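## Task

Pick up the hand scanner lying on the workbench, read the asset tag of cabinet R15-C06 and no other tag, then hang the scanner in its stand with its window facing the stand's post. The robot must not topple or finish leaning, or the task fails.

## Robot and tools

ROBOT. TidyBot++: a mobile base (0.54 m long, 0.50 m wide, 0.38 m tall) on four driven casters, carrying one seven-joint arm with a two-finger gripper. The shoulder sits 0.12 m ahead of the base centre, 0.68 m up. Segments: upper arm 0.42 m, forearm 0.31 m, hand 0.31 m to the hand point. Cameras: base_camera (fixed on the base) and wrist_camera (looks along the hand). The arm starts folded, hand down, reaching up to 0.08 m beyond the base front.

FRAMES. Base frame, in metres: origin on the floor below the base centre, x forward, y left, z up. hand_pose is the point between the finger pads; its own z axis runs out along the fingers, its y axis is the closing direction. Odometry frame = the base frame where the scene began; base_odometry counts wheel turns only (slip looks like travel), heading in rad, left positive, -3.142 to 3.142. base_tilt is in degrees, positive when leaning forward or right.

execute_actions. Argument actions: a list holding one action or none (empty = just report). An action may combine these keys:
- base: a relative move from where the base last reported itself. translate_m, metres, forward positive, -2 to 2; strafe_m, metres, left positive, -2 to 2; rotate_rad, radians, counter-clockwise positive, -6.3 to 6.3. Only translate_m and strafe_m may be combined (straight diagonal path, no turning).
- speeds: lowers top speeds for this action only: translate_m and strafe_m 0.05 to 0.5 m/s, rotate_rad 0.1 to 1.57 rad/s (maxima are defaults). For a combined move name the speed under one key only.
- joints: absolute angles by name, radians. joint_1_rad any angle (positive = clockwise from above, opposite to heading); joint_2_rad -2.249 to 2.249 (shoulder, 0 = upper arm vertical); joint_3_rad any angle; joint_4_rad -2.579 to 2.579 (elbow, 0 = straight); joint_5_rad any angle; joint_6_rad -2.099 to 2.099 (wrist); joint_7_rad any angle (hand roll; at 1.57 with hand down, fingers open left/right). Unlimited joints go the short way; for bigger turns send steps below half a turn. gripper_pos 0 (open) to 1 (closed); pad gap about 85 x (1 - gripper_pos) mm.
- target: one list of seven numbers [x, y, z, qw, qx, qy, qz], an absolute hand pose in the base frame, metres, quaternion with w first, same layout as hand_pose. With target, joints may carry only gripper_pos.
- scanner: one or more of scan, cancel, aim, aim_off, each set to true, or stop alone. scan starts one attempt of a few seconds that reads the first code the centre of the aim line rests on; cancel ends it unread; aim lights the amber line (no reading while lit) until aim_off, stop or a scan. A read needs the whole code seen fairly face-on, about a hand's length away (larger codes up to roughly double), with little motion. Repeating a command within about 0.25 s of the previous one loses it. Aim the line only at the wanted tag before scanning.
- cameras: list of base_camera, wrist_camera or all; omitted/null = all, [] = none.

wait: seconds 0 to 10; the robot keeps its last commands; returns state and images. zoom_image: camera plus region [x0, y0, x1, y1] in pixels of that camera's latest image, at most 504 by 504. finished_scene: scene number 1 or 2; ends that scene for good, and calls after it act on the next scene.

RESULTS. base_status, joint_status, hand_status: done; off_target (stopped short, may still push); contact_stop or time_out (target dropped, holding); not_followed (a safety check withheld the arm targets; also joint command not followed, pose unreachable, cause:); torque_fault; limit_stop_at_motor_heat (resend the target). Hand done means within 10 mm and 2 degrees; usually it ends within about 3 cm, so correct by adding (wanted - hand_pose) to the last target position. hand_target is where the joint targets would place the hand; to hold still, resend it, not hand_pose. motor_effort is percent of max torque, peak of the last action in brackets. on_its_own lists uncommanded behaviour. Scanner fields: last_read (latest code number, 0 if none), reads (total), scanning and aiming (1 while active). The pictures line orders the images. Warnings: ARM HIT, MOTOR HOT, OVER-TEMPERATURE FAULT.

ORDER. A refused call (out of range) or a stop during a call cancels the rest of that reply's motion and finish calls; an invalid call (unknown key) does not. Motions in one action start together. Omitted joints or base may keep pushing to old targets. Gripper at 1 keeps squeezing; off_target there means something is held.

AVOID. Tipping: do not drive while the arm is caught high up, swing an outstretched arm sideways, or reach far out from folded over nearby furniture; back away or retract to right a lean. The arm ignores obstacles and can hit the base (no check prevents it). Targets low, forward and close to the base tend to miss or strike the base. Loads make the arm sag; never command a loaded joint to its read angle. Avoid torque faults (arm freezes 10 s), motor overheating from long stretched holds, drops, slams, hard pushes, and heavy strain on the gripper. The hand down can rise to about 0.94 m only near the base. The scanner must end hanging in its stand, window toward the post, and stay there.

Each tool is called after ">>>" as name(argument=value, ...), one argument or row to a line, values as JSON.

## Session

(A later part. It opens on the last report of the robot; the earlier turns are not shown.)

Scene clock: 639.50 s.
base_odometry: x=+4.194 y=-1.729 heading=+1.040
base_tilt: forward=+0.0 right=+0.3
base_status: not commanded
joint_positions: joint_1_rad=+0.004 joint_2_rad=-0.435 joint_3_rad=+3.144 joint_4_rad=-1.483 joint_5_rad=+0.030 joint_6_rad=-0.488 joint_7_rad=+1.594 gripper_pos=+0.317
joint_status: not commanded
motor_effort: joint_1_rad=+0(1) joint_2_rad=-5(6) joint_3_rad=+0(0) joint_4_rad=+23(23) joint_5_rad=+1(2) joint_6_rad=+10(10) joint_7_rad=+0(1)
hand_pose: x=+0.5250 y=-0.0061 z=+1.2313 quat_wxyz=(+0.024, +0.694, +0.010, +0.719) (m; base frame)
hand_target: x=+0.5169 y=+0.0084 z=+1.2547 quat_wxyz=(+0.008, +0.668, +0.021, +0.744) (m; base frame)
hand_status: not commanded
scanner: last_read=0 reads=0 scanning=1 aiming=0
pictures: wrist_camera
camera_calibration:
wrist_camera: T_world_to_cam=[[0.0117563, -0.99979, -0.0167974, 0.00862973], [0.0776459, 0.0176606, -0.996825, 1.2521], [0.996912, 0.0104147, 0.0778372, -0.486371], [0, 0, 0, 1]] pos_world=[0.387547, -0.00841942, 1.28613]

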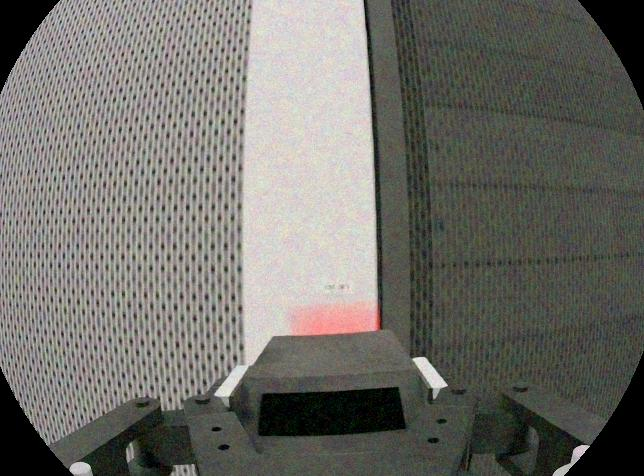

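>>> execute_actions(
  actions=[
    {"joints":{"joint_6_rad":-0.385},"scanner":{"scan":true}},
  ],
  cameras=["wrist_camera"],
)

>>> wait(
  seconds=0.5,
  cameras=[],
)

>>> execute_actions(
  actions=[
    {"joints":{"joint_6_rad":-0.36}},
  ],
  cameras=["wrist_camera"],
)

>>> wait(
  seconds=0.5,
  cameras=[],
)

>>> execute_actions(
  actions=[
    {"joints":{"joint_6_rad":-0.335}},
  ],
  cameras=["wrist_camera"],
)

Scene clock: 655.57 s.
base_odometry: x=+4.194 y=-1.729 heading=+1.040
base_tilt: forward=+0.0 right=+0.3
base_status: not commanded
joint_positions: joint_1_rad=+0.004 joint_2_rad=-0.435 joint_3_rad=+3.144 joint_4_rad=-1.484 joint_5_rad=+0.030 joint_6_rad=-0.441 joint_7_rad=+1.594 gripper_pos=+0.317
joint_status: all done
motor_effort: joint_1_rad=+0(1) joint_2_rad=-5(6) joint_3_rad=+0(1) joint_4_rad=+23(25) joint_5_rad=+1(2) joint_6_rad=+10(12) joint_7_rad=+1(1)
hand_pose: x=+0.5242 y=-0.0057 z=+1.2456 quat_wxyz=(+0.025, +0.678, +0.010, +0.735) (m; base frame)
hand_target: x=+0.5151 y=+0.0080 z=+1.2685 quat_wxyz=(+0.009, +0.651, +0.020, +0.758) (m; base frame)
hand_status: not commanded
scanner: last_read=0 reads=0 scanning=1 aiming=0
pictures: wrist_camera
camera_calibration:
wrist_camera: T_world_to_cam=[[0.0136576, -0.999791, -0.0152301, 0.00630919], [0.12363, 0.0168031, -0.992186, 1.23654], [0.992234, 0.011668, 0.123834, -0.541514], [0, 0, 0, 1]] pos_world=[0.384348, -0.0081515, 1.29403]

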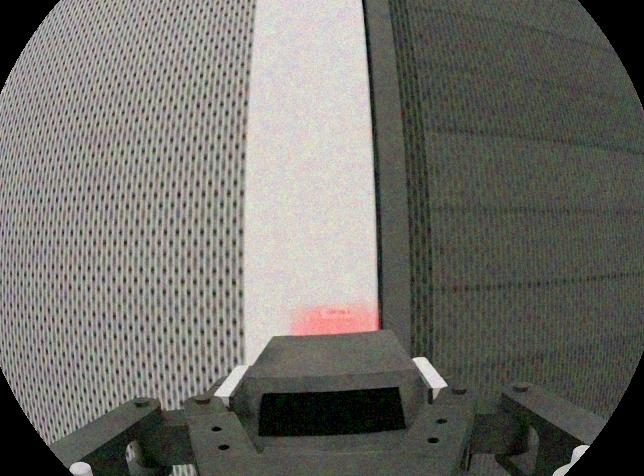

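Scene clock: 656.07 s.
base_odometry: x=+4.194 y=-1.729 heading=+1.040
base_tilt: forward=+0.0 right=+0.3
base_status: not commanded
joint_positions: joint_1_rad=+0.004 joint_2_rad=-0.435 joint_3_rad=+3.144 joint_4_rad=-1.484 joint_5_rad=+0.030 joint_6_rad=-0.441 joint_7_rad=+1.594 gripper_pos=+0.317
joint_status: all done
motor_effort: joint_1_rad=+0(1) joint_2_rad=-6(6) joint_3_rad=+0(1) joint_4_rad=+23(25) joint_5_rad=+1(2) joint_6_rad=+10(12) joint_7_rad=+0(1)
hand_pose: x=+0.5242 y=-0.0057 z=+1.2456 quat_wxyz=(+0.025, +0.678, +0.010, +0.735) (m; base frame)
hand_target: x=+0.5151 y=+0.0080 z=+1.2685 quat_wxyz=(+0.009, +0.651, +0.020, +0.758) (m; base frame)
hand_status: not commanded
wait: 0.50 s; at rest by 0.27 s
scanner: last_read=0 reads=0 scanning=1 aiming=0
pictures: none
No camera images: "cameras" was empty.

Scene clock: 656.57 s.
base_odometry: x=+4.194 y=-1.729 heading=+1.040
base_tilt: forward=+0.0 right=+0.3
base_status: not commanded
joint_positions: joint_1_rad=+0.004 joint_2_rad=-0.435 joint_3_rad=+3.144 joint_4_rad=-1.484 joint_5_rad=+0.030 joint_6_rad=-0.418 joint_7_rad=+1.594 gripper_pos=+0.317
joint_status: all done
motor_effort: joint_1_rad=+0(0) joint_2_rad=-5(6) joint_3_rad=+0(1) joint_4_rad=+23(24) joint_5_rad=+1(1) joint_6_rad=+10(11) joint_7_rad=+0(1)
hand_pose: x=+0.5236 y=-0.0055 z=+1.2527 quat_wxyz=(+0.025, +0.669, +0.010, +0.743) (m; base frame)
hand_target: x=+0.5138 y=+0.0078 z=+1.2762 quat_wxyz=(+0.009, +0.642, +0.020, +0.766) (m; base frame)
hand_status: not commanded
scanner: last_read=0 reads=0 scanning=1 aiming=0
pictures: wrist_camera
camera_calibration:
wrist_camera: T_world_to_cam=[[0.0145717, -0.99979, -0.0144229, 0.00512846], [0.146356, 0.0164017, -0.989096, 1.2279], [0.989125, 0.0123019, 0.146564, -0.568586], [0, 0, 0, 1]] pos_world=[0.382617, -0.00801761, 1.29792]

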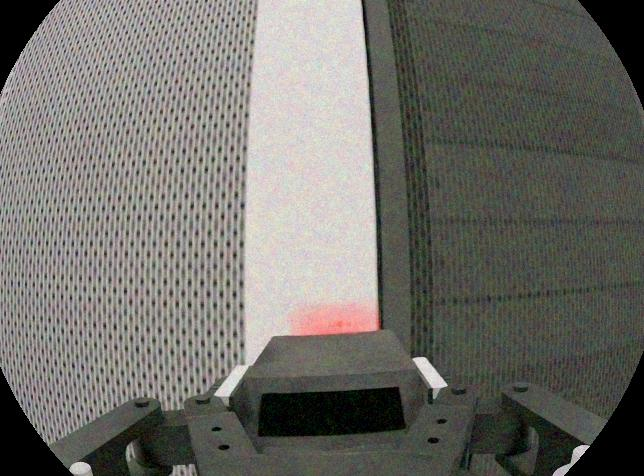

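Scene clock: 657.07 s.
base_odometry: x=+4.194 y=-1.729 heading=+1.040
base_tilt: forward=+0.0 right=+0.3
base_status: not commanded
joint_positions: joint_1_rad=+0.004 joint_2_rad=-0.435 joint_3_rad=+3.144 joint_4_rad=-1.484 joint_5_rad=+0.030 joint_6_rad=-0.418 joint_7_rad=+1.594 gripper_pos=+0.317
joint_status: all done
motor_effort: joint_1_rad=+0(0) joint_2_rad=-5(6) joint_3_rad=+0(1) joint_4_rad=+23(24) joint_5_rad=+1(1) joint_6_rad=+10(11) joint_7_rad=+1(1)
hand_pose: x=+0.5236 y=-0.0055 z=+1.2527 quat_wxyz=(+0.025, +0.669, +0.010, +0.743) (m; base frame)
hand_target: x=+0.5138 y=+0.0078 z=+1.2762 quat_wxyz=(+0.009, +0.642, +0.020, +0.766) (m; base frame)
hand_status: not commanded
wait: 0.50 s; at rest by 0.27 s
scanner: last_read=0 reads=0 scanning=1 aiming=0
pictures: none
No camera images: "cameras" was empty.

Scene clock: 657.57 s.
base_odometry: x=+4.194 y=-1.729 heading=+1.040
base_tilt: forward=+0.0 right=+0.3
base_status: not commanded
joint_positions: joint_1_rad=+0.004 joint_2_rad=-0.435 joint_3_rad=+3.144 joint_4_rad=-1.484 joint_5_rad=+0.030 joint_6_rad=-0.394 joint_7_rad=+1.594 gripper_pos=+0.317
joint_status: all done
motor_effort: joint_1_rad=+0(0) joint_2_rad=-5(6) joint_3_rad=+0(0) joint_4_rad=+23(24) joint_5_rad=+1(1) joint_6_rad=+10(11) joint_7_rad=+0(1)
hand_pose: x=+0.5227 y=-0.0053 z=+1.2601 quat_wxyz=(+0.025, +0.660, +0.010, +0.751) (m; base frame)
hand_target: x=+0.5124 y=+0.0076 z=+1.2839 quat_wxyz=(+0.010, +0.632, +0.019, +0.774) (m; base frame)
hand_status: not commanded
scanner: last_read=855470 reads=1 scanning=0 aiming=0
pictures: wrist_camera
camera_calibration:
wrist_camera: T_world_to_cam=[[0.0155046, -0.999788, -0.0135592, 0.00387473], [0.169971, 0.0159989, -0.985319, 1.21823], [0.985327, 0.0129723, 0.170183, -0.596596], [0, 0, 0, 1]] pos_world=[0.380718, -0.00787725, 1.30193]

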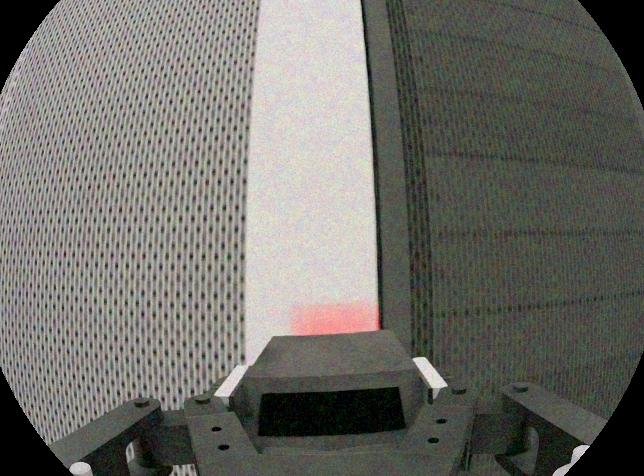

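>>> execute_actions(
  actions=[
    {"base":{"rotate_rad":0.05},"joints":{"joint_1_rad":-0.008,"joint_2_rad":-0.50,"joint_3_rad":3.1416,"joint_4_rad":-1.16,"joint_5_rad":-0.03,"joint_6_rad":-0.93,"joint_7_rad":1.64}},
  ],
  cameras=[],
)

>>> execute_actions(
  actions=[
    {"base":{"strafe_m":2.0}},
  ],
  cameras=["wrist_camera","base_camera"],
)

Scene clock: 734.27 s.
base_odometry: x=+4.194 y=-1.729 heading=+1.091
base_tilt: forward=+0.0 right=+0.3
base_status: done
joint_positions: joint_1_rad=-0.001 joint_2_rad=-0.492 joint_3_rad=+3.143 joint_4_rad=-1.182 joint_5_rad=+0.030 joint_6_rad=-0.897 joint_7_rad=+1.594 gripper_pos=+0.317
joint_status: all done
motor_effort: joint_1_rad=+0(2) joint_2_rad=+1(8) joint_3_rad=+0(2) joint_4_rad=+19(24) joint_5_rad=+1(2) joint_6_rad=+10(11) joint_7_rad=+0(1)
hand_pose: x=+0.4314 y=-0.0063 z=+1.2902 quat_wxyz=(+0.023, +0.713, +0.006, +0.701) (m; base frame)
hand_target: x=+0.4211 y=+0.0112 z=+1.2935 quat_wxyz=(+0.007, +0.713, +0.030, +0.700) (m; base frame)
hand_status: not commanded
scanner: last_read=855470 reads=1 scanning=0 aiming=0
pictures: none
No camera images: "cameras" was empty.

Scene clock: 739.63 s.
base_odometry: x=+2.420 y=-0.807 heading=+1.091
base_tilt: forward=+0.0 right=+0.3
base_status: done
joint_positions: joint_1_rad=-0.001 joint_2_rad=-0.492 joint_3_rad=+3.143 joint_4_rad=-1.182 joint_5_rad=+0.030 joint_6_rad=-0.900 joint_7_rad=+1.594 gripper_pos=+0.317
joint_status: not commanded
motor_effort: joint_1_rad=+0(1) joint_2_rad=+1(1) joint_3_rad=+0(3) joint_4_rad=+19(19) joint_5_rad=+1(2) joint_6_rad=+10(10) joint_7_rad=+1(1)
hand_pose: x=+0.4314 y=-0.0062 z=+1.2894 quat_wxyz=(+0.023, +0.714, +0.006, +0.700) (m; base frame)
hand_target: x=+0.4211 y=+0.0112 z=+1.2935 quat_wxyz=(+0.007, +0.713, +0.030, +0.700) (m; base frame)
hand_status: not commanded
scanner: last_read=855470 reads=1 scanning=0 aiming=0
pictures: base_camera, wrist_camera
camera_calibration:
wrist_camera: T_world_to_cam=[[0.00758418, -0.999656, -0.0251262, 0.0231338], [0.0242553, 0.0253035, -0.999386, 1.34369], [0.999677, 0.00697007, 0.0244388, -0.329871], [0, 0, 0, 1]] pos_world=[0.296998, -0.00857484, 1.3515]

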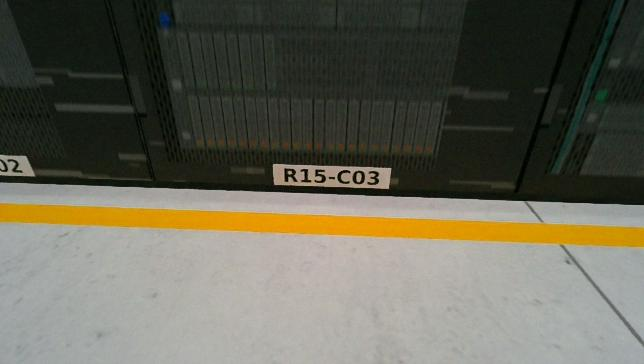

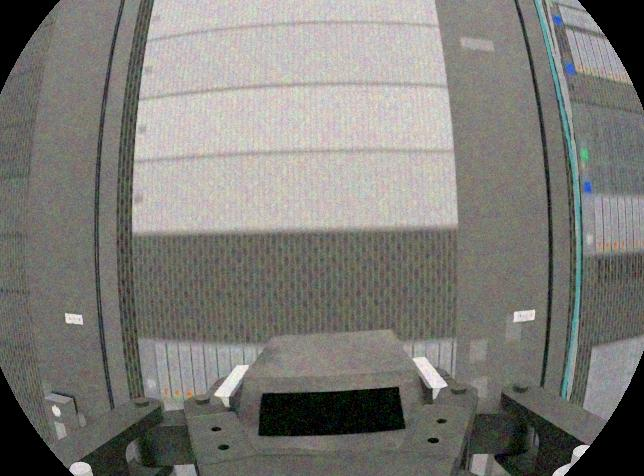

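>>> execute_actions(
  actions=[
    {"base":{"strafe_m":1.92}},
  ],
  cameras=["wrist_camera","base_camera"],
)

Scene clock: 759.80 s.
base_odometry: x=+0.716 y=+0.078 heading=+1.092
base_tilt: forward=+0.0 right=+0.3
base_status: done
joint_positions: joint_1_rad=-0.001 joint_2_rad=-0.492 joint_3_rad=+3.143 joint_4_rad=-1.182 joint_5_rad=+0.029 joint_6_rad=-0.900 joint_7_rad=+1.594 gripper_pos=+0.317
joint_status: not commanded
motor_effort: joint_1_rad=+0(1) joint_2_rad=+1(1) joint_3_rad=+0(2) joint_4_rad=+19(19) joint_5_rad=+1(2) joint_6_rad=+10(10) joint_7_rad=+1(1)
hand_pose: x=+0.4314 y=-0.0061 z=+1.2891 quat_wxyz=(+0.022, +0.714, +0.006, +0.700) (m; base frame)
hand_target: x=+0.4211 y=+0.0112 z=+1.2935 quat_wxyz=(+0.007, +0.713, +0.030, +0.700) (m; base frame)
hand_status: not commanded
scanner: last_read=855470 reads=1 scanning=0 aiming=0
pictures: base_camera, wrist_camera
camera_calibration:
wrist_camera: T_world_to_cam=[[0.00784556, -0.999648, -0.0253628, 0.023414], [0.0234528, 0.0255406, -0.999399, 1.3438], [0.999694, 0.00724602, 0.0236449, -0.328845], [0, 0, 0, 1]] pos_world=[0.297045, -0.00853282, 1.35136]

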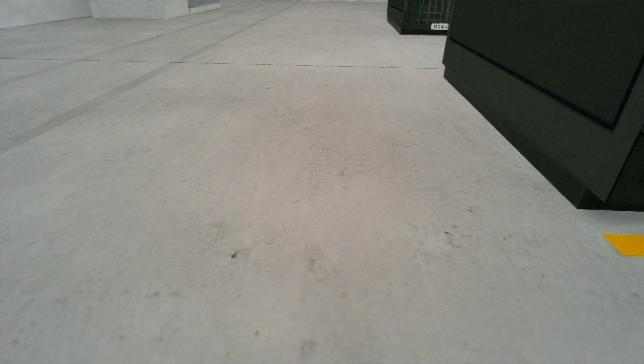

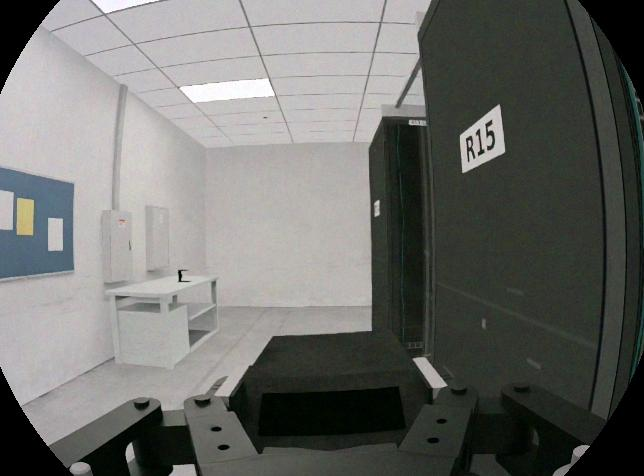

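>>> execute_actions(
  actions=[
    {"base":{"translate_m":2.0,"strafe_m":0.38}},
  ],
  cameras=[],
)

>>> execute_actions(
  actions=[
    {"base":{"translate_m":2.0,"strafe_m":0.38}},
  ],
  cameras=["wrist_camera","base_camera"],
)

Scene clock: 774.13 s.
base_odometry: x=+1.300 y=+2.028 heading=+1.092
base_tilt: forward=+0.0 right=+0.3
base_status: done
joint_positions: joint_1_rad=-0.001 joint_2_rad=-0.489 joint_3_rad=+3.143 joint_4_rad=-1.181 joint_5_rad=+0.029 joint_6_rad=-0.902 joint_7_rad=+1.594 gripper_pos=+0.317
joint_status: not commanded
motor_effort: joint_1_rad=+0(1) joint_2_rad=+1(5) joint_3_rad=+0(1) joint_4_rad=+19(20) joint_5_rad=+2(2) joint_6_rad=+10(10) joint_7_rad=+0(1)
hand_pose: x=+0.4334 y=-0.0061 z=+1.2880 quat_wxyz=(+0.022, +0.715, +0.006, +0.698) (m; base frame)
hand_target: x=+0.4211 y=+0.0112 z=+1.2935 quat_wxyz=(+0.007, +0.713, +0.030, +0.700) (m; base frame)
hand_status: not commanded
scanner: last_read=855470 reads=1 scanning=0 aiming=0
pictures: none
No camera images: "cameras" was empty.

Scene clock: 779.60 s.
base_odometry: x=+1.886 y=+3.978 heading=+1.091
base_tilt: forward=+0.0 right=+0.3
base_status: done
joint_positions: joint_1_rad=-0.001 joint_2_rad=-0.489 joint_3_rad=+3.143 joint_4_rad=-1.181 joint_5_rad=+0.029 joint_6_rad=-0.902 joint_7_rad=+1.594 gripper_pos=+0.317
joint_status: not commanded
motor_effort: joint_1_rad=+0(1) joint_2_rad=+1(5) joint_3_rad=+0(1) joint_4_rad=+19(20) joint_5_rad=+1(2) joint_6_rad=+10(10) joint_7_rad=+0(1)
hand_pose: x=+0.4332 y=-0.0061 z=+1.2882 quat_wxyz=(+0.022, +0.715, +0.006, +0.699) (m; base frame)
hand_target: x=+0.4211 y=+0.0112 z=+1.2935 quat_wxyz=(+0.007, +0.713, +0.030, +0.700) (m; base frame)
hand_status: not commanded
scanner: last_read=855470 reads=1 scanning=0 aiming=0
pictures: base_camera, wrist_camera
camera_calibration:
wrist_camera: T_world_to_cam=[[0.00772951, -0.999647, -0.025426, 0.0235031], [0.0195912, 0.0255732, -0.999481, 1.34458], [0.999778, 0.00722737, 0.0197819, -0.325753], [0, 0, 0, 1]] pos_world=[0.299157, -0.00853617, 1.35092]

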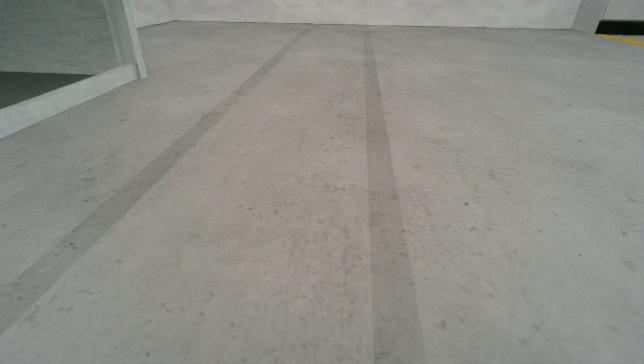

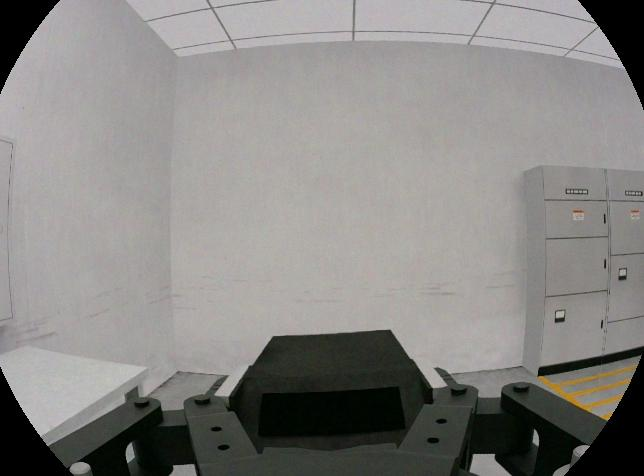

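>>> execute_actions(
  actions=[
    {"base":{"translate_m":0.80}},
  ],
  cameras=[],
)

>>> execute_actions(
  actions=[
    {"base":{"rotate_rad":1.52}},
  ],
  cameras=["wrist_camera","base_camera"],
)

Scene clock: 793.20 s.
base_odometry: x=+2.255 y=+4.688 heading=+1.092
base_tilt: forward=+0.0 right=+0.3
base_status: done
joint_positions: joint_1_rad=-0.001 joint_2_rad=-0.489 joint_3_rad=+3.143 joint_4_rad=-1.180 joint_5_rad=+0.029 joint_6_rad=-0.902 joint_7_rad=+1.594 gripper_pos=+0.317
joint_status: not commanded
motor_effort: joint_1_rad=+0(1) joint_2_rad=+1(5) joint_3_rad=+0(1) joint_4_rad=+19(20) joint_5_rad=+1(2) joint_6_rad=+10(10) joint_7_rad=+0(1)
hand_pose: x=+0.4332 y=-0.0061 z=+1.2883 quat_wxyz=(+0.022, +0.715, +0.006, +0.699) (m; base frame)
hand_target: x=+0.4211 y=+0.0112 z=+1.2935 quat_wxyz=(+0.007, +0.713, +0.030, +0.700) (m; base frame)
hand_status: not commanded
scanner: last_read=855470 reads=1 scanning=0 aiming=0
pictures: none
No camera images: "cameras" was empty.

Scene clock: 795.50 s.
base_odometry: x=+2.255 y=+4.688 heading=+2.612
base_tilt: forward=+0.0 right=+0.3
base_status: done
joint_positions: joint_1_rad=-0.001 joint_2_rad=-0.489 joint_3_rad=+3.143 joint_4_rad=-1.180 joint_5_rad=+0.028 joint_6_rad=-0.902 joint_7_rad=+1.594 gripper_pos=+0.317
joint_status: not commanded
motor_effort: joint_1_rad=+0(1) joint_2_rad=+1(1) joint_3_rad=+0(2) joint_4_rad=+19(20) joint_5_rad=+1(2) joint_6_rad=+10(10) joint_7_rad=+0(1)
hand_pose: x=+0.4332 y=-0.0058 z=+1.2882 quat_wxyz=(+0.022, +0.715, +0.007, +0.699) (m; base frame)
hand_target: x=+0.4211 y=+0.0112 z=+1.2935 quat_wxyz=(+0.007, +0.713, +0.030, +0.700) (m; base frame)
hand_status: not commanded
scanner: last_read=855470 reads=1 scanning=0 aiming=0
pictures: base_camera, wrist_camera
camera_calibration:
wrist_camera: T_world_to_cam=[[0.00860915, -0.999625, -0.0259771, 0.0241194], [0.0195285, 0.0261412, -0.999467, 1.34465], [0.999772, 0.00809727, 0.0197462, -0.325632], [0, 0, 0, 1]] pos_world=[0.299091, -0.0084036, 1.35099]

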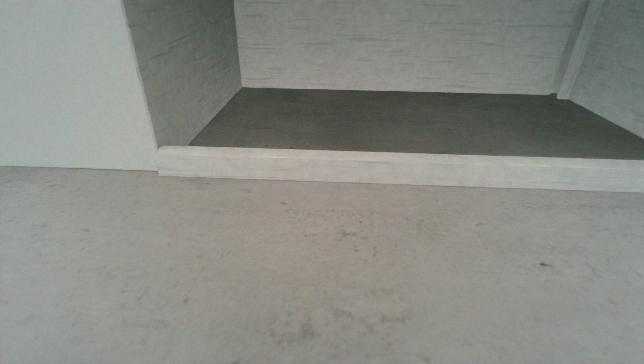

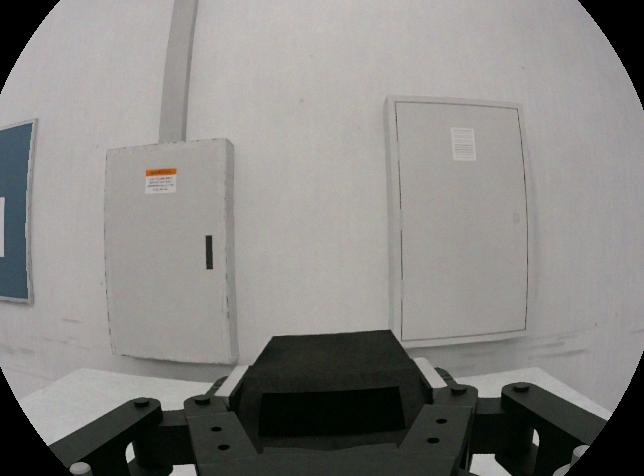

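>>> execute_actions(
  actions=[
    {"joints":{"joint_1_rad":0.0,"joint_2_rad":-0.41,"joint_3_rad":3.1416,"joint_4_rad":-2.30,"joint_5_rad":-0.04,"joint_6_rad":0.376,"joint_7_rad":1.64}},
  ],
  cameras=["wrist_camera"],
)

Scene clock: 807.77 s.
base_odometry: x=+2.255 y=+4.688 heading=+2.612
base_tilt: forward=+0.0 right=+0.3
base_status: not commanded
joint_positions: joint_1_rad=-0.001 joint_2_rad=-0.410 joint_3_rad=+3.143 joint_4_rad=-2.293 joint_5_rad=+0.028 joint_6_rad=+0.305 joint_7_rad=+1.594 gripper_pos=+0.317
joint_status: all done
motor_effort: joint_1_rad=+0(1) joint_2_rad=-8(10) joint_3_rad=+0(1) joint_4_rad=+24(27) joint_5_rad=+1(2) joint_6_rad=+10(11) joint_7_rad=+0(1)
hand_pose: x=+0.5616 y=+0.0039 z=+0.9688 quat_wxyz=(+0.014, +0.710, +0.020, +0.704) (m; base frame)
hand_target: x=+0.5605 y=-0.0032 z=+0.9866 quat_wxyz=(+0.017, +0.687, +0.006, +0.727) (m; base frame)
hand_status: not commanded
scanner: last_read=855470 reads=1 scanning=0 aiming=0
pictures: wrist_camera
camera_calibration:
wrist_camera: T_world_to_cam=[[0.039683, -0.999074, -0.0166332, -0.00208325], [0.0342844, 0.0179979, -0.99925, 1.0141], [0.998624, 0.0390829, 0.0349669, -0.462048], [0, 0, 0, 1]] pos_world=[0.426727, -0.00227486, 1.02946]

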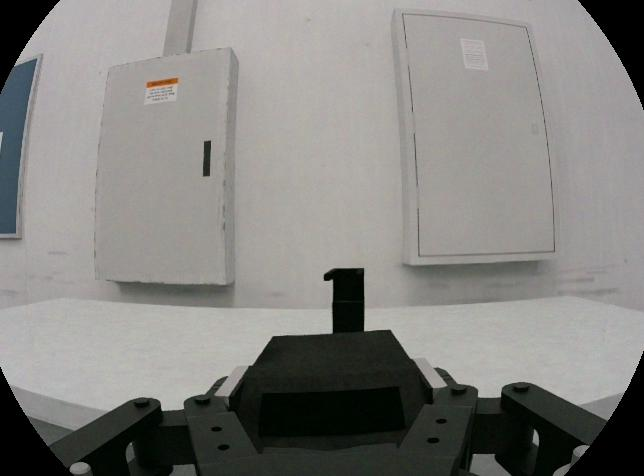

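>>> zoom_image(
  camera="wrist_camera",
  region=[290, 250, 410, 340],
)

Scaled by 4.200.

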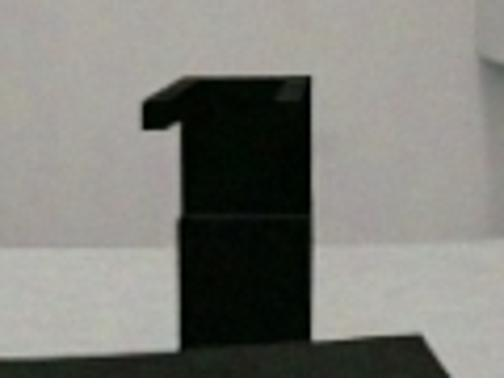

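>>> zoom_image(
  camera="wrist_camera",
  region=[210, 310, 450, 450],
)

Scaled by 2.100.

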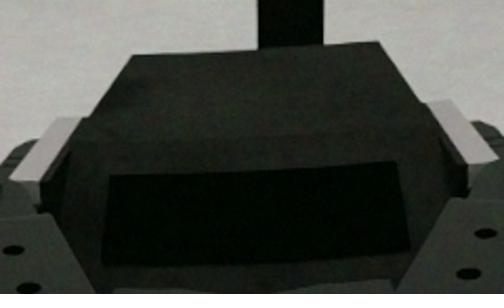

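>>> execute_actions(
  actions=[
    {"base":{"rotate_rad":-0.117},"joints":{"joint_5_rad":-0.04,"joint_7_rad":1.505}},
  ],
  cameras=[],
)

>>> execute_actions(
  actions=[
    {"base":{"translate_m":0.15,"strafe_m":0.095},"speeds":{"translate_m":0.2}},
  ],
  cameras=["wrist_camera"],
)

>>> zoom_image(
  camera="wrist_camera",
  region=[270, 240, 390, 340],
)

Scene clock: 868.63 s.
base_odometry: x=+2.255 y=+4.688 heading=+2.495
base_tilt: forward=+0.0 right=+0.3
base_status: done
joint_positions: joint_1_rad=+0.001 joint_2_rad=-0.410 joint_3_rad=+3.143 joint_4_rad=-2.293 joint_5_rad=+0.026 joint_6_rad=+0.308 joint_7_rad=+1.507 gripper_pos=+0.317
joint_status: all done
motor_effort: joint_1_rad=+0(1) joint_2_rad=-8(8) joint_3_rad=+0(2) joint_4_rad=+24(25) joint_5_rad=+1(2) joint_6_rad=+10(10) joint_7_rad=+1(1)
hand_pose: x=+0.5618 y=+0.0028 z=+0.9694 quat_wxyz=(-0.016, +0.709, -0.012, +0.705) (m; base frame)
hand_target: x=+0.5605 y=-0.0032 z=+0.9866 quat_wxyz=(-0.032, +0.686, -0.041, +0.726) (m; base frame)
hand_status: not commanded
scanner: last_read=855470 reads=1 scanning=0 aiming=0
pictures: none
No camera images: "cameras" was empty.

Scene clock: 870.23 s.
base_odometry: x=+2.078 y=+4.702 heading=+2.495
base_tilt: forward=+0.0 right=+0.3
base_status: done
joint_positions: joint_1_rad=+0.001 joint_2_rad=-0.399 joint_3_rad=+3.143 joint_4_rad=-2.294 joint_5_rad=+0.026 joint_6_rad=+0.309 joint_7_rad=+1.507 gripper_pos=+0.317
joint_status: not commanded
motor_effort: joint_1_rad=+0(1) joint_2_rad=-8(10) joint_3_rad=+0(2) joint_4_rad=+24(25) joint_5_rad=+0(2) joint_6_rad=+10(10) joint_7_rad=+1(1)
hand_pose: x=+0.5649 y=+0.0028 z=+0.9644 quat_wxyz=(-0.016, +0.713, -0.012, +0.701) (m; base frame)
hand_target: x=+0.5605 y=-0.0032 z=+0.9866 quat_wxyz=(-0.032, +0.686, -0.041, +0.726) (m; base frame)
hand_status: not commanded
scanner: last_read=855470 reads=1 scanning=0 aiming=0
pictures: wrist_camera
camera_calibration:
wrist_camera: T_world_to_cam=[[0.0355734, -0.993841, -0.104953, 0.0840828], [0.0255682, 0.10589, -0.994049, 1.0093], [0.99904, 0.0326783, 0.0291776, -0.459793], [0, 0, 0, 1]] pos_world=[0.430554, -0.00828475, 1.02553]

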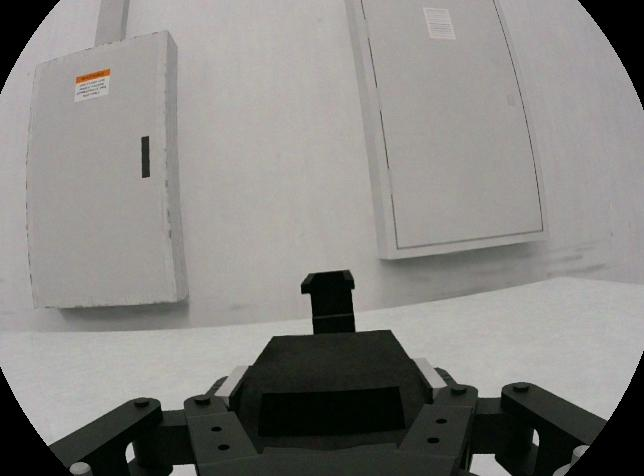

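Scaled by 4.200.

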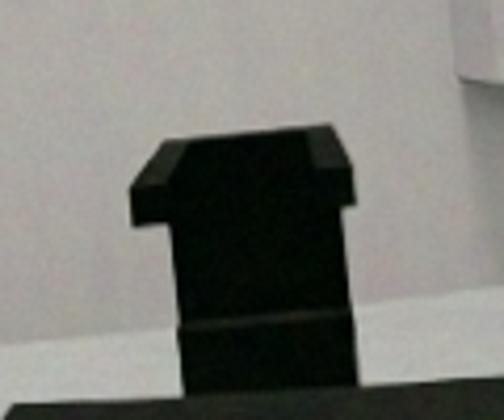

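>>> execute_actions(
  actions=[
    {"joints":{"joint_7_rad":1.612}},
  ],
  cameras=["wrist_camera"],
)

>>> zoom_image(
  camera="wrist_camera",
  region=[270, 240, 390, 340],
)

Scene clock: 890.67 s.
base_odometry: x=+2.078 y=+4.702 heading=+2.495
base_tilt: forward=+0.0 right=+0.3
base_status: not commanded
joint_positions: joint_1_rad=+0.001 joint_2_rad=-0.399 joint_3_rad=+3.143 joint_4_rad=-2.294 joint_5_rad=+0.026 joint_6_rad=+0.309 joint_7_rad=+1.599 gripper_pos=+0.317
joint_status: all done
motor_effort: joint_1_rad=+0(1) joint_2_rad=-8(8) joint_3_rad=-1(1) joint_4_rad=+24(25) joint_5_rad=+0(1) joint_6_rad=+10(10) joint_7_rad=+1(1)
hand_pose: x=+0.5649 y=+0.0028 z=+0.9644 quat_wxyz=(+0.016, +0.712, +0.021, +0.701) (m; base frame)
hand_target: x=+0.5605 y=-0.0032 z=+0.9866 quat_wxyz=(+0.006, +0.687, -0.004, +0.727) (m; base frame)
hand_status: not commanded
scanner: last_read=855470 reads=1 scanning=0 aiming=0
pictures: wrist_camera
camera_calibration:
wrist_camera: T_world_to_cam=[[0.0370687, -0.999225, -0.0132634, -0.00517033], [0.0260325, 0.0142336, -0.99956, 1.01461], [0.998974, 0.0367071, 0.02654, -0.457223], [0, 0, 0, 1]] pos_world=[0.430532, -0.00282454, 1.02623]

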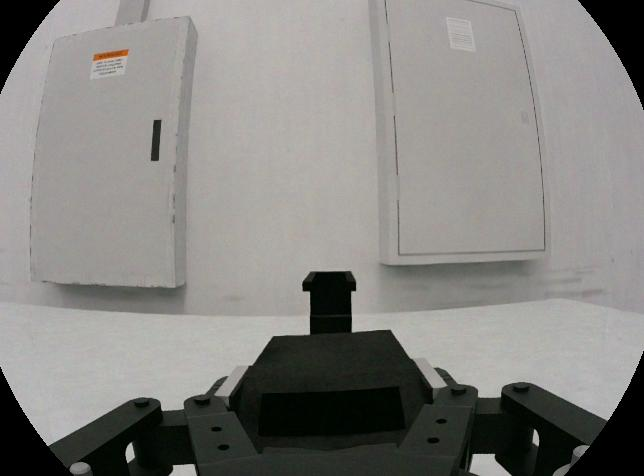

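Scaled by 4.200.

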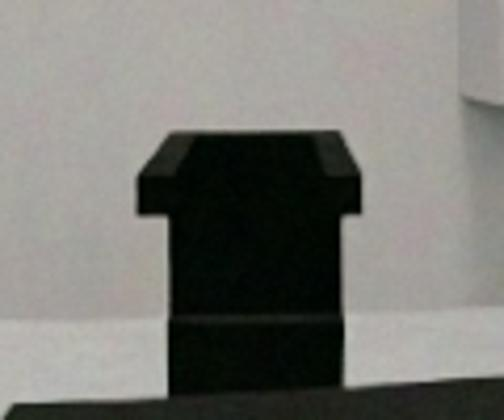

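>>> zoom_image(
  camera="wrist_camera",
  region=[225, 320, 325, 400],
)

>>> zoom_image(
  camera="wrist_camera",
  region=[340, 315, 440, 395],
)

Scaled by 5.040.

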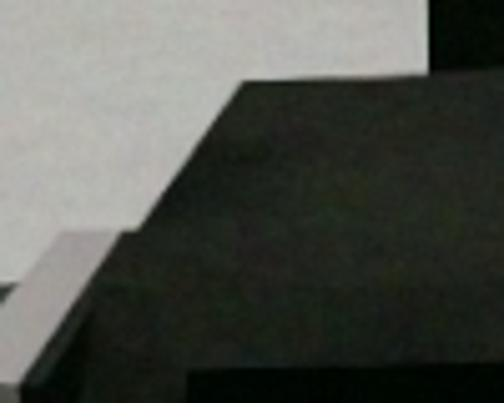

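Scaled by 5.040.

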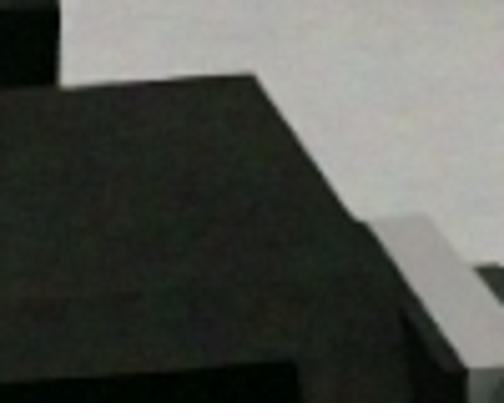

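>>> execute_actions(
  actions=[
    {"joints": {"joint_7_rad": 1.53}},
  ],
  cameras=["wrist_camera"],
)

Scene clock: 927.33 s.
base_odometry: x=+2.078 y=+4.702 heading=+2.495
base_tilt: forward=+0.0 right=+0.3
base_status: not commanded
joint_positions: joint_1_rad=+0.001 joint_2_rad=-0.399 joint_3_rad=+3.143 joint_4_rad=-2.294 joint_5_rad=+0.026 joint_6_rad=+0.309 joint_7_rad=+1.536 gripper_pos=+0.317
joint_status: all done
motor_effort: joint_1_rad=+0(0) joint_2_rad=-8(8) joint_3_rad=+0(1) joint_4_rad=+24(25) joint_5_rad=+1(1) joint_6_rad=+10(10) joint_7_rad=+1(1)
hand_pose: x=+0.5649 y=+0.0028 z=+0.9644 quat_wxyz=(-0.006, +0.713, -0.001, +0.701) (m; base frame)
hand_target: x=+0.5605 y=-0.0032 z=+0.9866 quat_wxyz=(-0.023, +0.686, -0.032, +0.726) (m; base frame)
hand_status: not commanded
scanner: last_read=855470 reads=1 scanning=0 aiming=0
pictures: wrist_camera
camera_calibration:
wrist_camera: T_world_to_cam=[[0.0360536, -0.996461, -0.0759267, 0.055827], [0.0257104, 0.0768758, -0.996709, 1.01187], [0.999019, 0.0339828, 0.0283911, -0.459026], [0, 0, 0, 1]] pos_world=[0.430548, -0.00655979, 1.02581]

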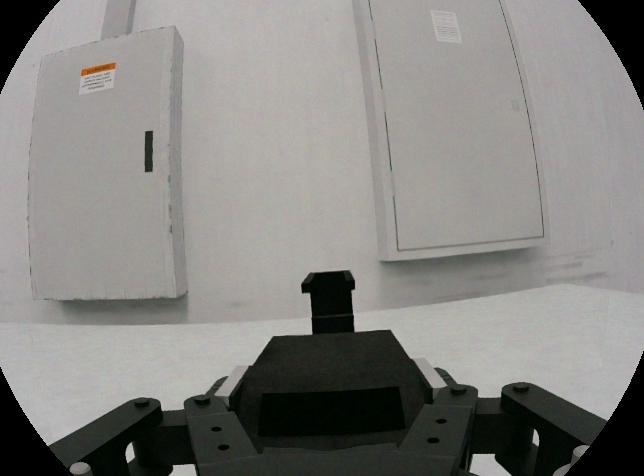

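>>> zoom_image(
  camera="wrist_camera",
  region=[230, 250, 430, 380],
)

>>> zoom_image(
  camera="wrist_camera",
  region=[290, 260, 370, 312],
)

Scaled by 2.520.

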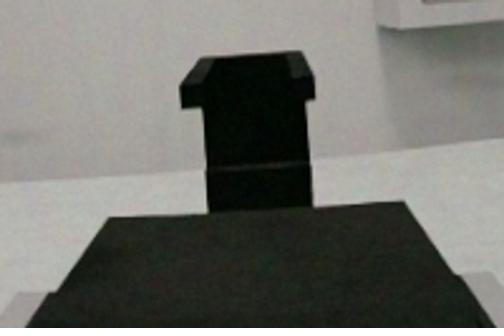

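Scaled by 6.300.

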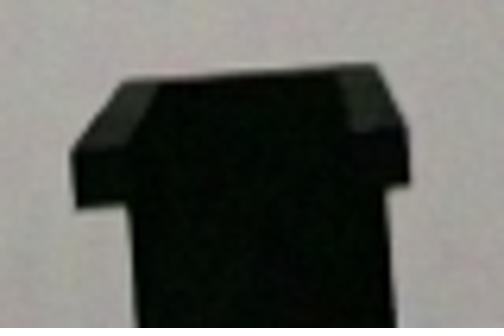

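>>> execute_actions(
  actions=[
    {"base": {"translate_m": 0.055, "strafe_m": 0.0035}, "speeds": {"translate_m": 0.1}},
  ],
  cameras=["wrist_camera"],
)

>>> zoom_image(
  camera="wrist_camera",
  region=[270, 250, 390, 330],
)

>>> zoom_image(
  camera="wrist_camera",
  region=[230, 300, 430, 430],
)

Scene clock: 948.23 s.
base_odometry: x=+2.032 y=+4.732 heading=+2.496
base_tilt: forward=+0.0 right=+0.3
base_status: done
joint_positions: joint_1_rad=+0.001 joint_2_rad=-0.396 joint_3_rad=+3.143 joint_4_rad=-2.294 joint_5_rad=+0.026 joint_6_rad=+0.309 joint_7_rad=+1.536 gripper_pos=+0.317
joint_status: not commanded
motor_effort: joint_1_rad=+0(1) joint_2_rad=-8(10) joint_3_rad=+0(1) joint_4_rad=+24(25) joint_5_rad=+0(1) joint_6_rad=+10(10) joint_7_rad=+1(1)
hand_pose: x=+0.5656 y=+0.0028 z=+0.9630 quat_wxyz=(-0.006, +0.714, -0.001, +0.700) (m; base frame)
hand_target: x=+0.5605 y=-0.0032 z=+0.9866 quat_wxyz=(-0.023, +0.686, -0.032, +0.726) (m; base frame)
hand_status: not commanded
scanner: last_read=855470 reads=1 scanning=0 aiming=0
pictures: wrist_camera
camera_calibration:
wrist_camera: T_world_to_cam=[[0.035854, -0.996461, -0.0760325, 0.0559146], [0.0229514, 0.0768824, -0.996776, 1.0121], [0.999093, 0.0339934, 0.0256267, -0.45707], [0, 0, 0, 1]] pos_world=[0.431422, -0.00655874, 1.0248]

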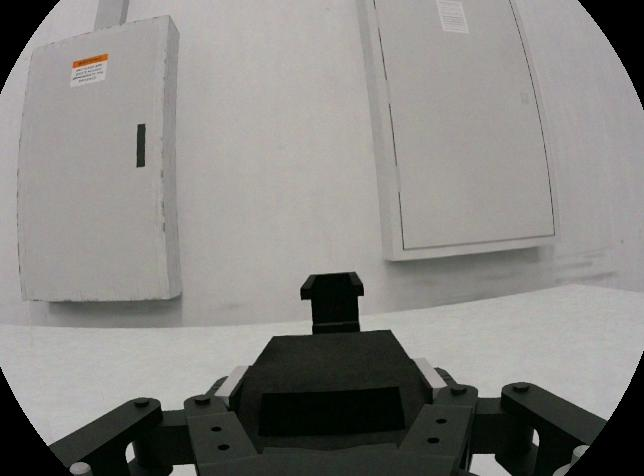

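Scaled by 4.200.

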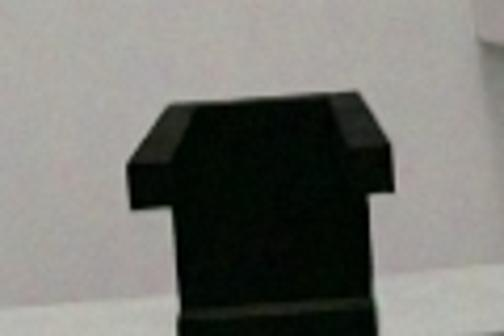

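Scaled by 2.520.

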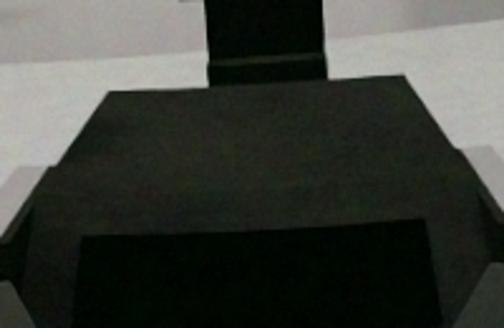

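>>> zoom_image(
  camera="wrist_camera",
  region=[296, 264, 336, 304],
)

>>> zoom_image(
  camera="wrist_camera",
  region=[336, 264, 376, 304],
)

Scaled by 12.600.

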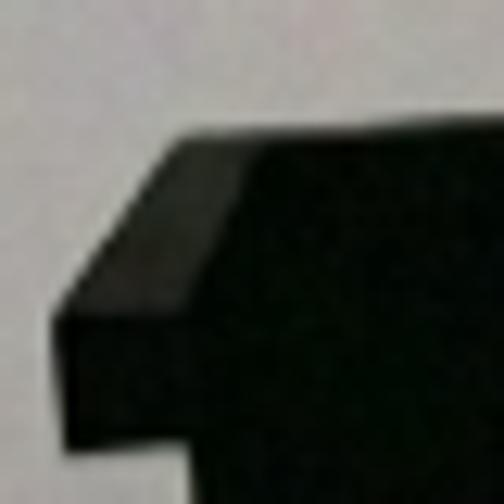

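Scaled by 12.600.

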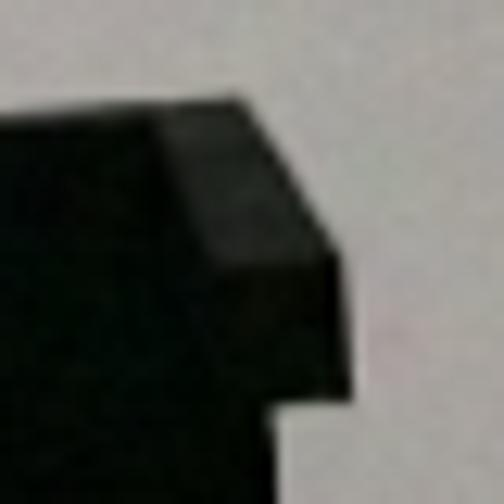

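>>> execute_actions(
  actions=[
    {"joints": {"joint_4_rad": -2.16, "joint_6_rad": 0.178}},
  ],
  cameras=["wrist_camera"],
)

>>> zoom_image(
  camera="wrist_camera",
  region=[230, 270, 430, 400],
)

Scene clock: 985.80 s.
base_odometry: x=+2.032 y=+4.732 heading=+2.496
base_tilt: forward=+0.0 right=+0.3
base_status: not commanded
joint_positions: joint_1_rad=+0.001 joint_2_rad=-0.396 joint_3_rad=+3.143 joint_4_rad=-2.183 joint_5_rad=+0.026 joint_6_rad=+0.209 joint_7_rad=+1.536 gripper_pos=+0.317
joint_status: all done
motor_effort: joint_1_rad=+0(0) joint_2_rad=-9(9) joint_3_rad=+0(1) joint_4_rad=+25(26) joint_5_rad=+0(1) joint_6_rad=+10(11) joint_7_rad=+1(1)
hand_pose: x=+0.5751 y=+0.0020 z=+1.0004 quat_wxyz=(-0.004, +0.710, -0.002, +0.704) (m; base frame)
hand_target: x=+0.5719 y=-0.0009 z=+1.0113 quat_wxyz=(-0.026, +0.707, -0.031, +0.706) (m; base frame)
hand_status: not commanded
scanner: last_read=855470 reads=1 scanning=0 aiming=0
pictures: wrist_camera
camera_calibration:
wrist_camera: T_world_to_cam=[[0.0341547, -0.996606, -0.0749006, 0.0574253], [0.0344586, 0.0760741, -0.996507, 1.0423], [0.998822, 0.0314544, 0.03694, -0.478628], [0, 0, 0, 1]] pos_world=[0.440187, -0.00700676, 1.06064]

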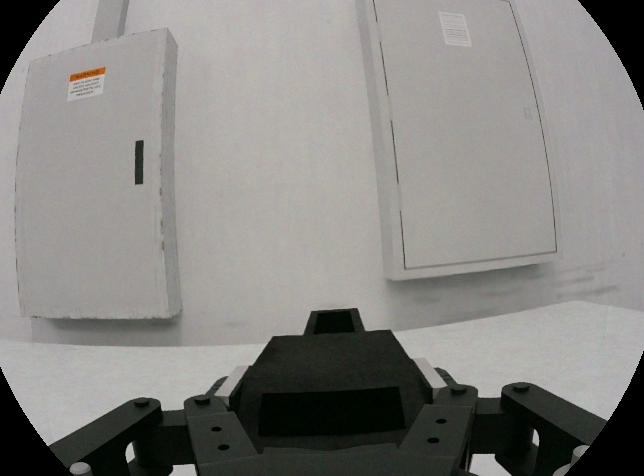

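Scaled by 2.520.

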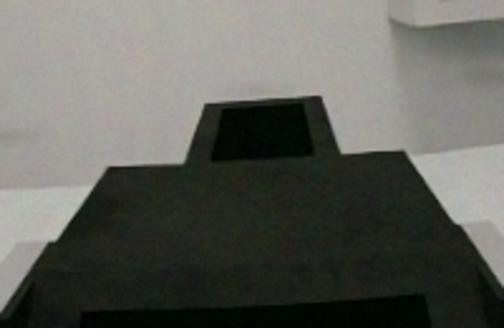

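>>> zoom_image(
  camera="wrist_camera",
  region=[300, 300, 340, 340],
)

>>> zoom_image(
  camera="wrist_camera",
  region=[335, 300, 375, 340],
)

Scaled by 12.600.

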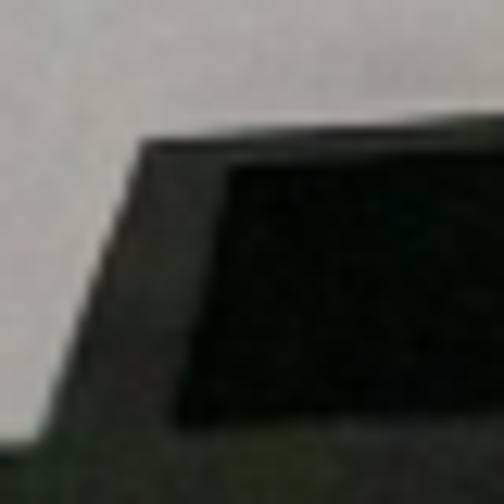

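Scaled by 12.600.

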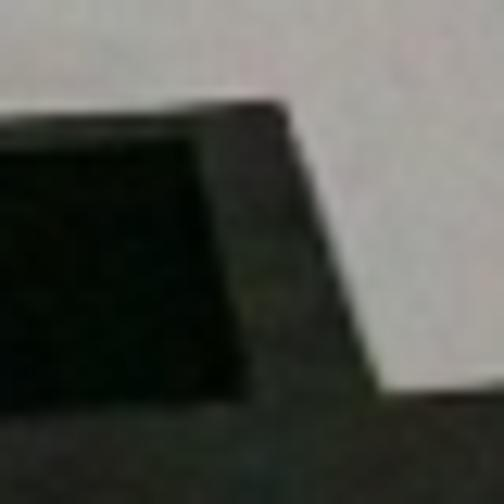

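>>> execute_actions(
  actions=[
    {"base": {"strafe_m": -0.08}},
  ],
  cameras=["wrist_camera"],
)

>>> zoom_image(
  camera="wrist_camera",
  region=[230, 280, 330, 345],
)

Scene clock: 1023.70 s.
base_odometry: x=+2.080 y=+4.796 heading=+2.496
base_tilt: forward=+0.0 right=+0.3
base_status: done
joint_positions: joint_1_rad=+0.001 joint_2_rad=-0.396 joint_3_rad=+3.144 joint_4_rad=-2.183 joint_5_rad=+0.026 joint_6_rad=+0.207 joint_7_rad=+1.536 gripper_pos=+0.317
joint_status: not commanded
motor_effort: joint_1_rad=+0(1) joint_2_rad=-9(10) joint_3_rad=+0(3) joint_4_rad=+25(25) joint_5_rad=+0(2) joint_6_rad=+10(10) joint_7_rad=+0(1)
hand_pose: x=+0.5751 y=+0.0015 z=+0.9999 quat_wxyz=(-0.004, +0.710, -0.002, +0.704) (m; base frame)
hand_target: x=+0.5719 y=-0.0009 z=+1.0113 quat_wxyz=(-0.026, +0.707, -0.031, +0.706) (m; base frame)
hand_status: not commanded
scanner: last_read=855470 reads=1 scanning=0 aiming=0
pictures: wrist_camera
camera_calibration:
wrist_camera: T_world_to_cam=[[0.0333271, -0.996608, -0.0752486, 0.0578083], [0.032973, 0.0763458, -0.996536, 1.04274], [0.9989, 0.0307305, 0.0354056, -0.477112], [0, 0, 0, 1]] pos_world=[0.440279, -0.00733473, 1.06037]

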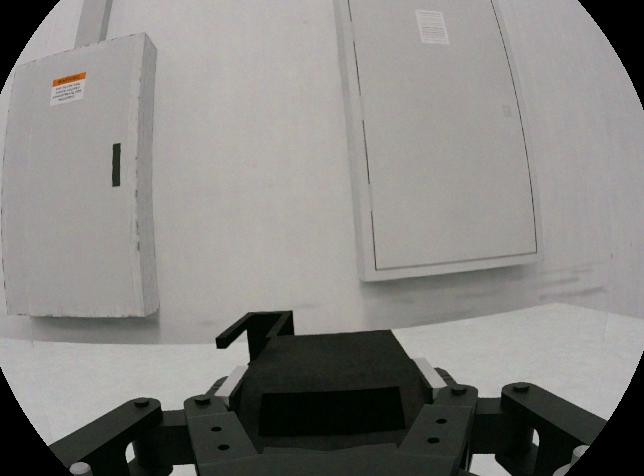

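Scaled by 5.040.

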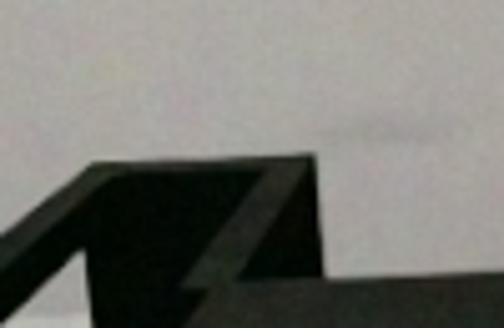

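>>> zoom_image(
  camera="wrist_camera",
  region=[230, 300, 270, 340],
)

>>> zoom_image(
  camera="wrist_camera",
  region=[260, 300, 300, 340],
)

>>> zoom_image(
  camera="wrist_camera",
  region=[205, 320, 245, 360],
)

Scaled by 12.600.

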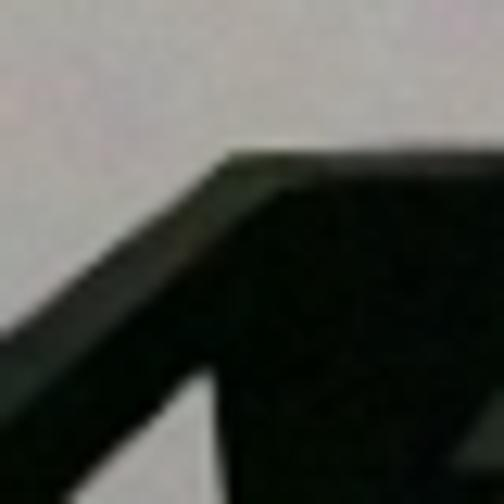

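Scaled by 12.600.

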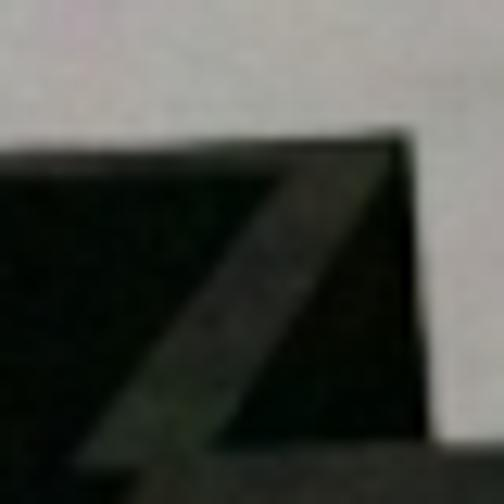

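Scaled by 12.600.

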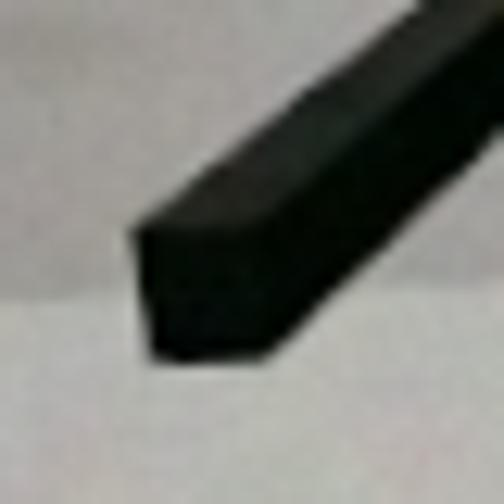

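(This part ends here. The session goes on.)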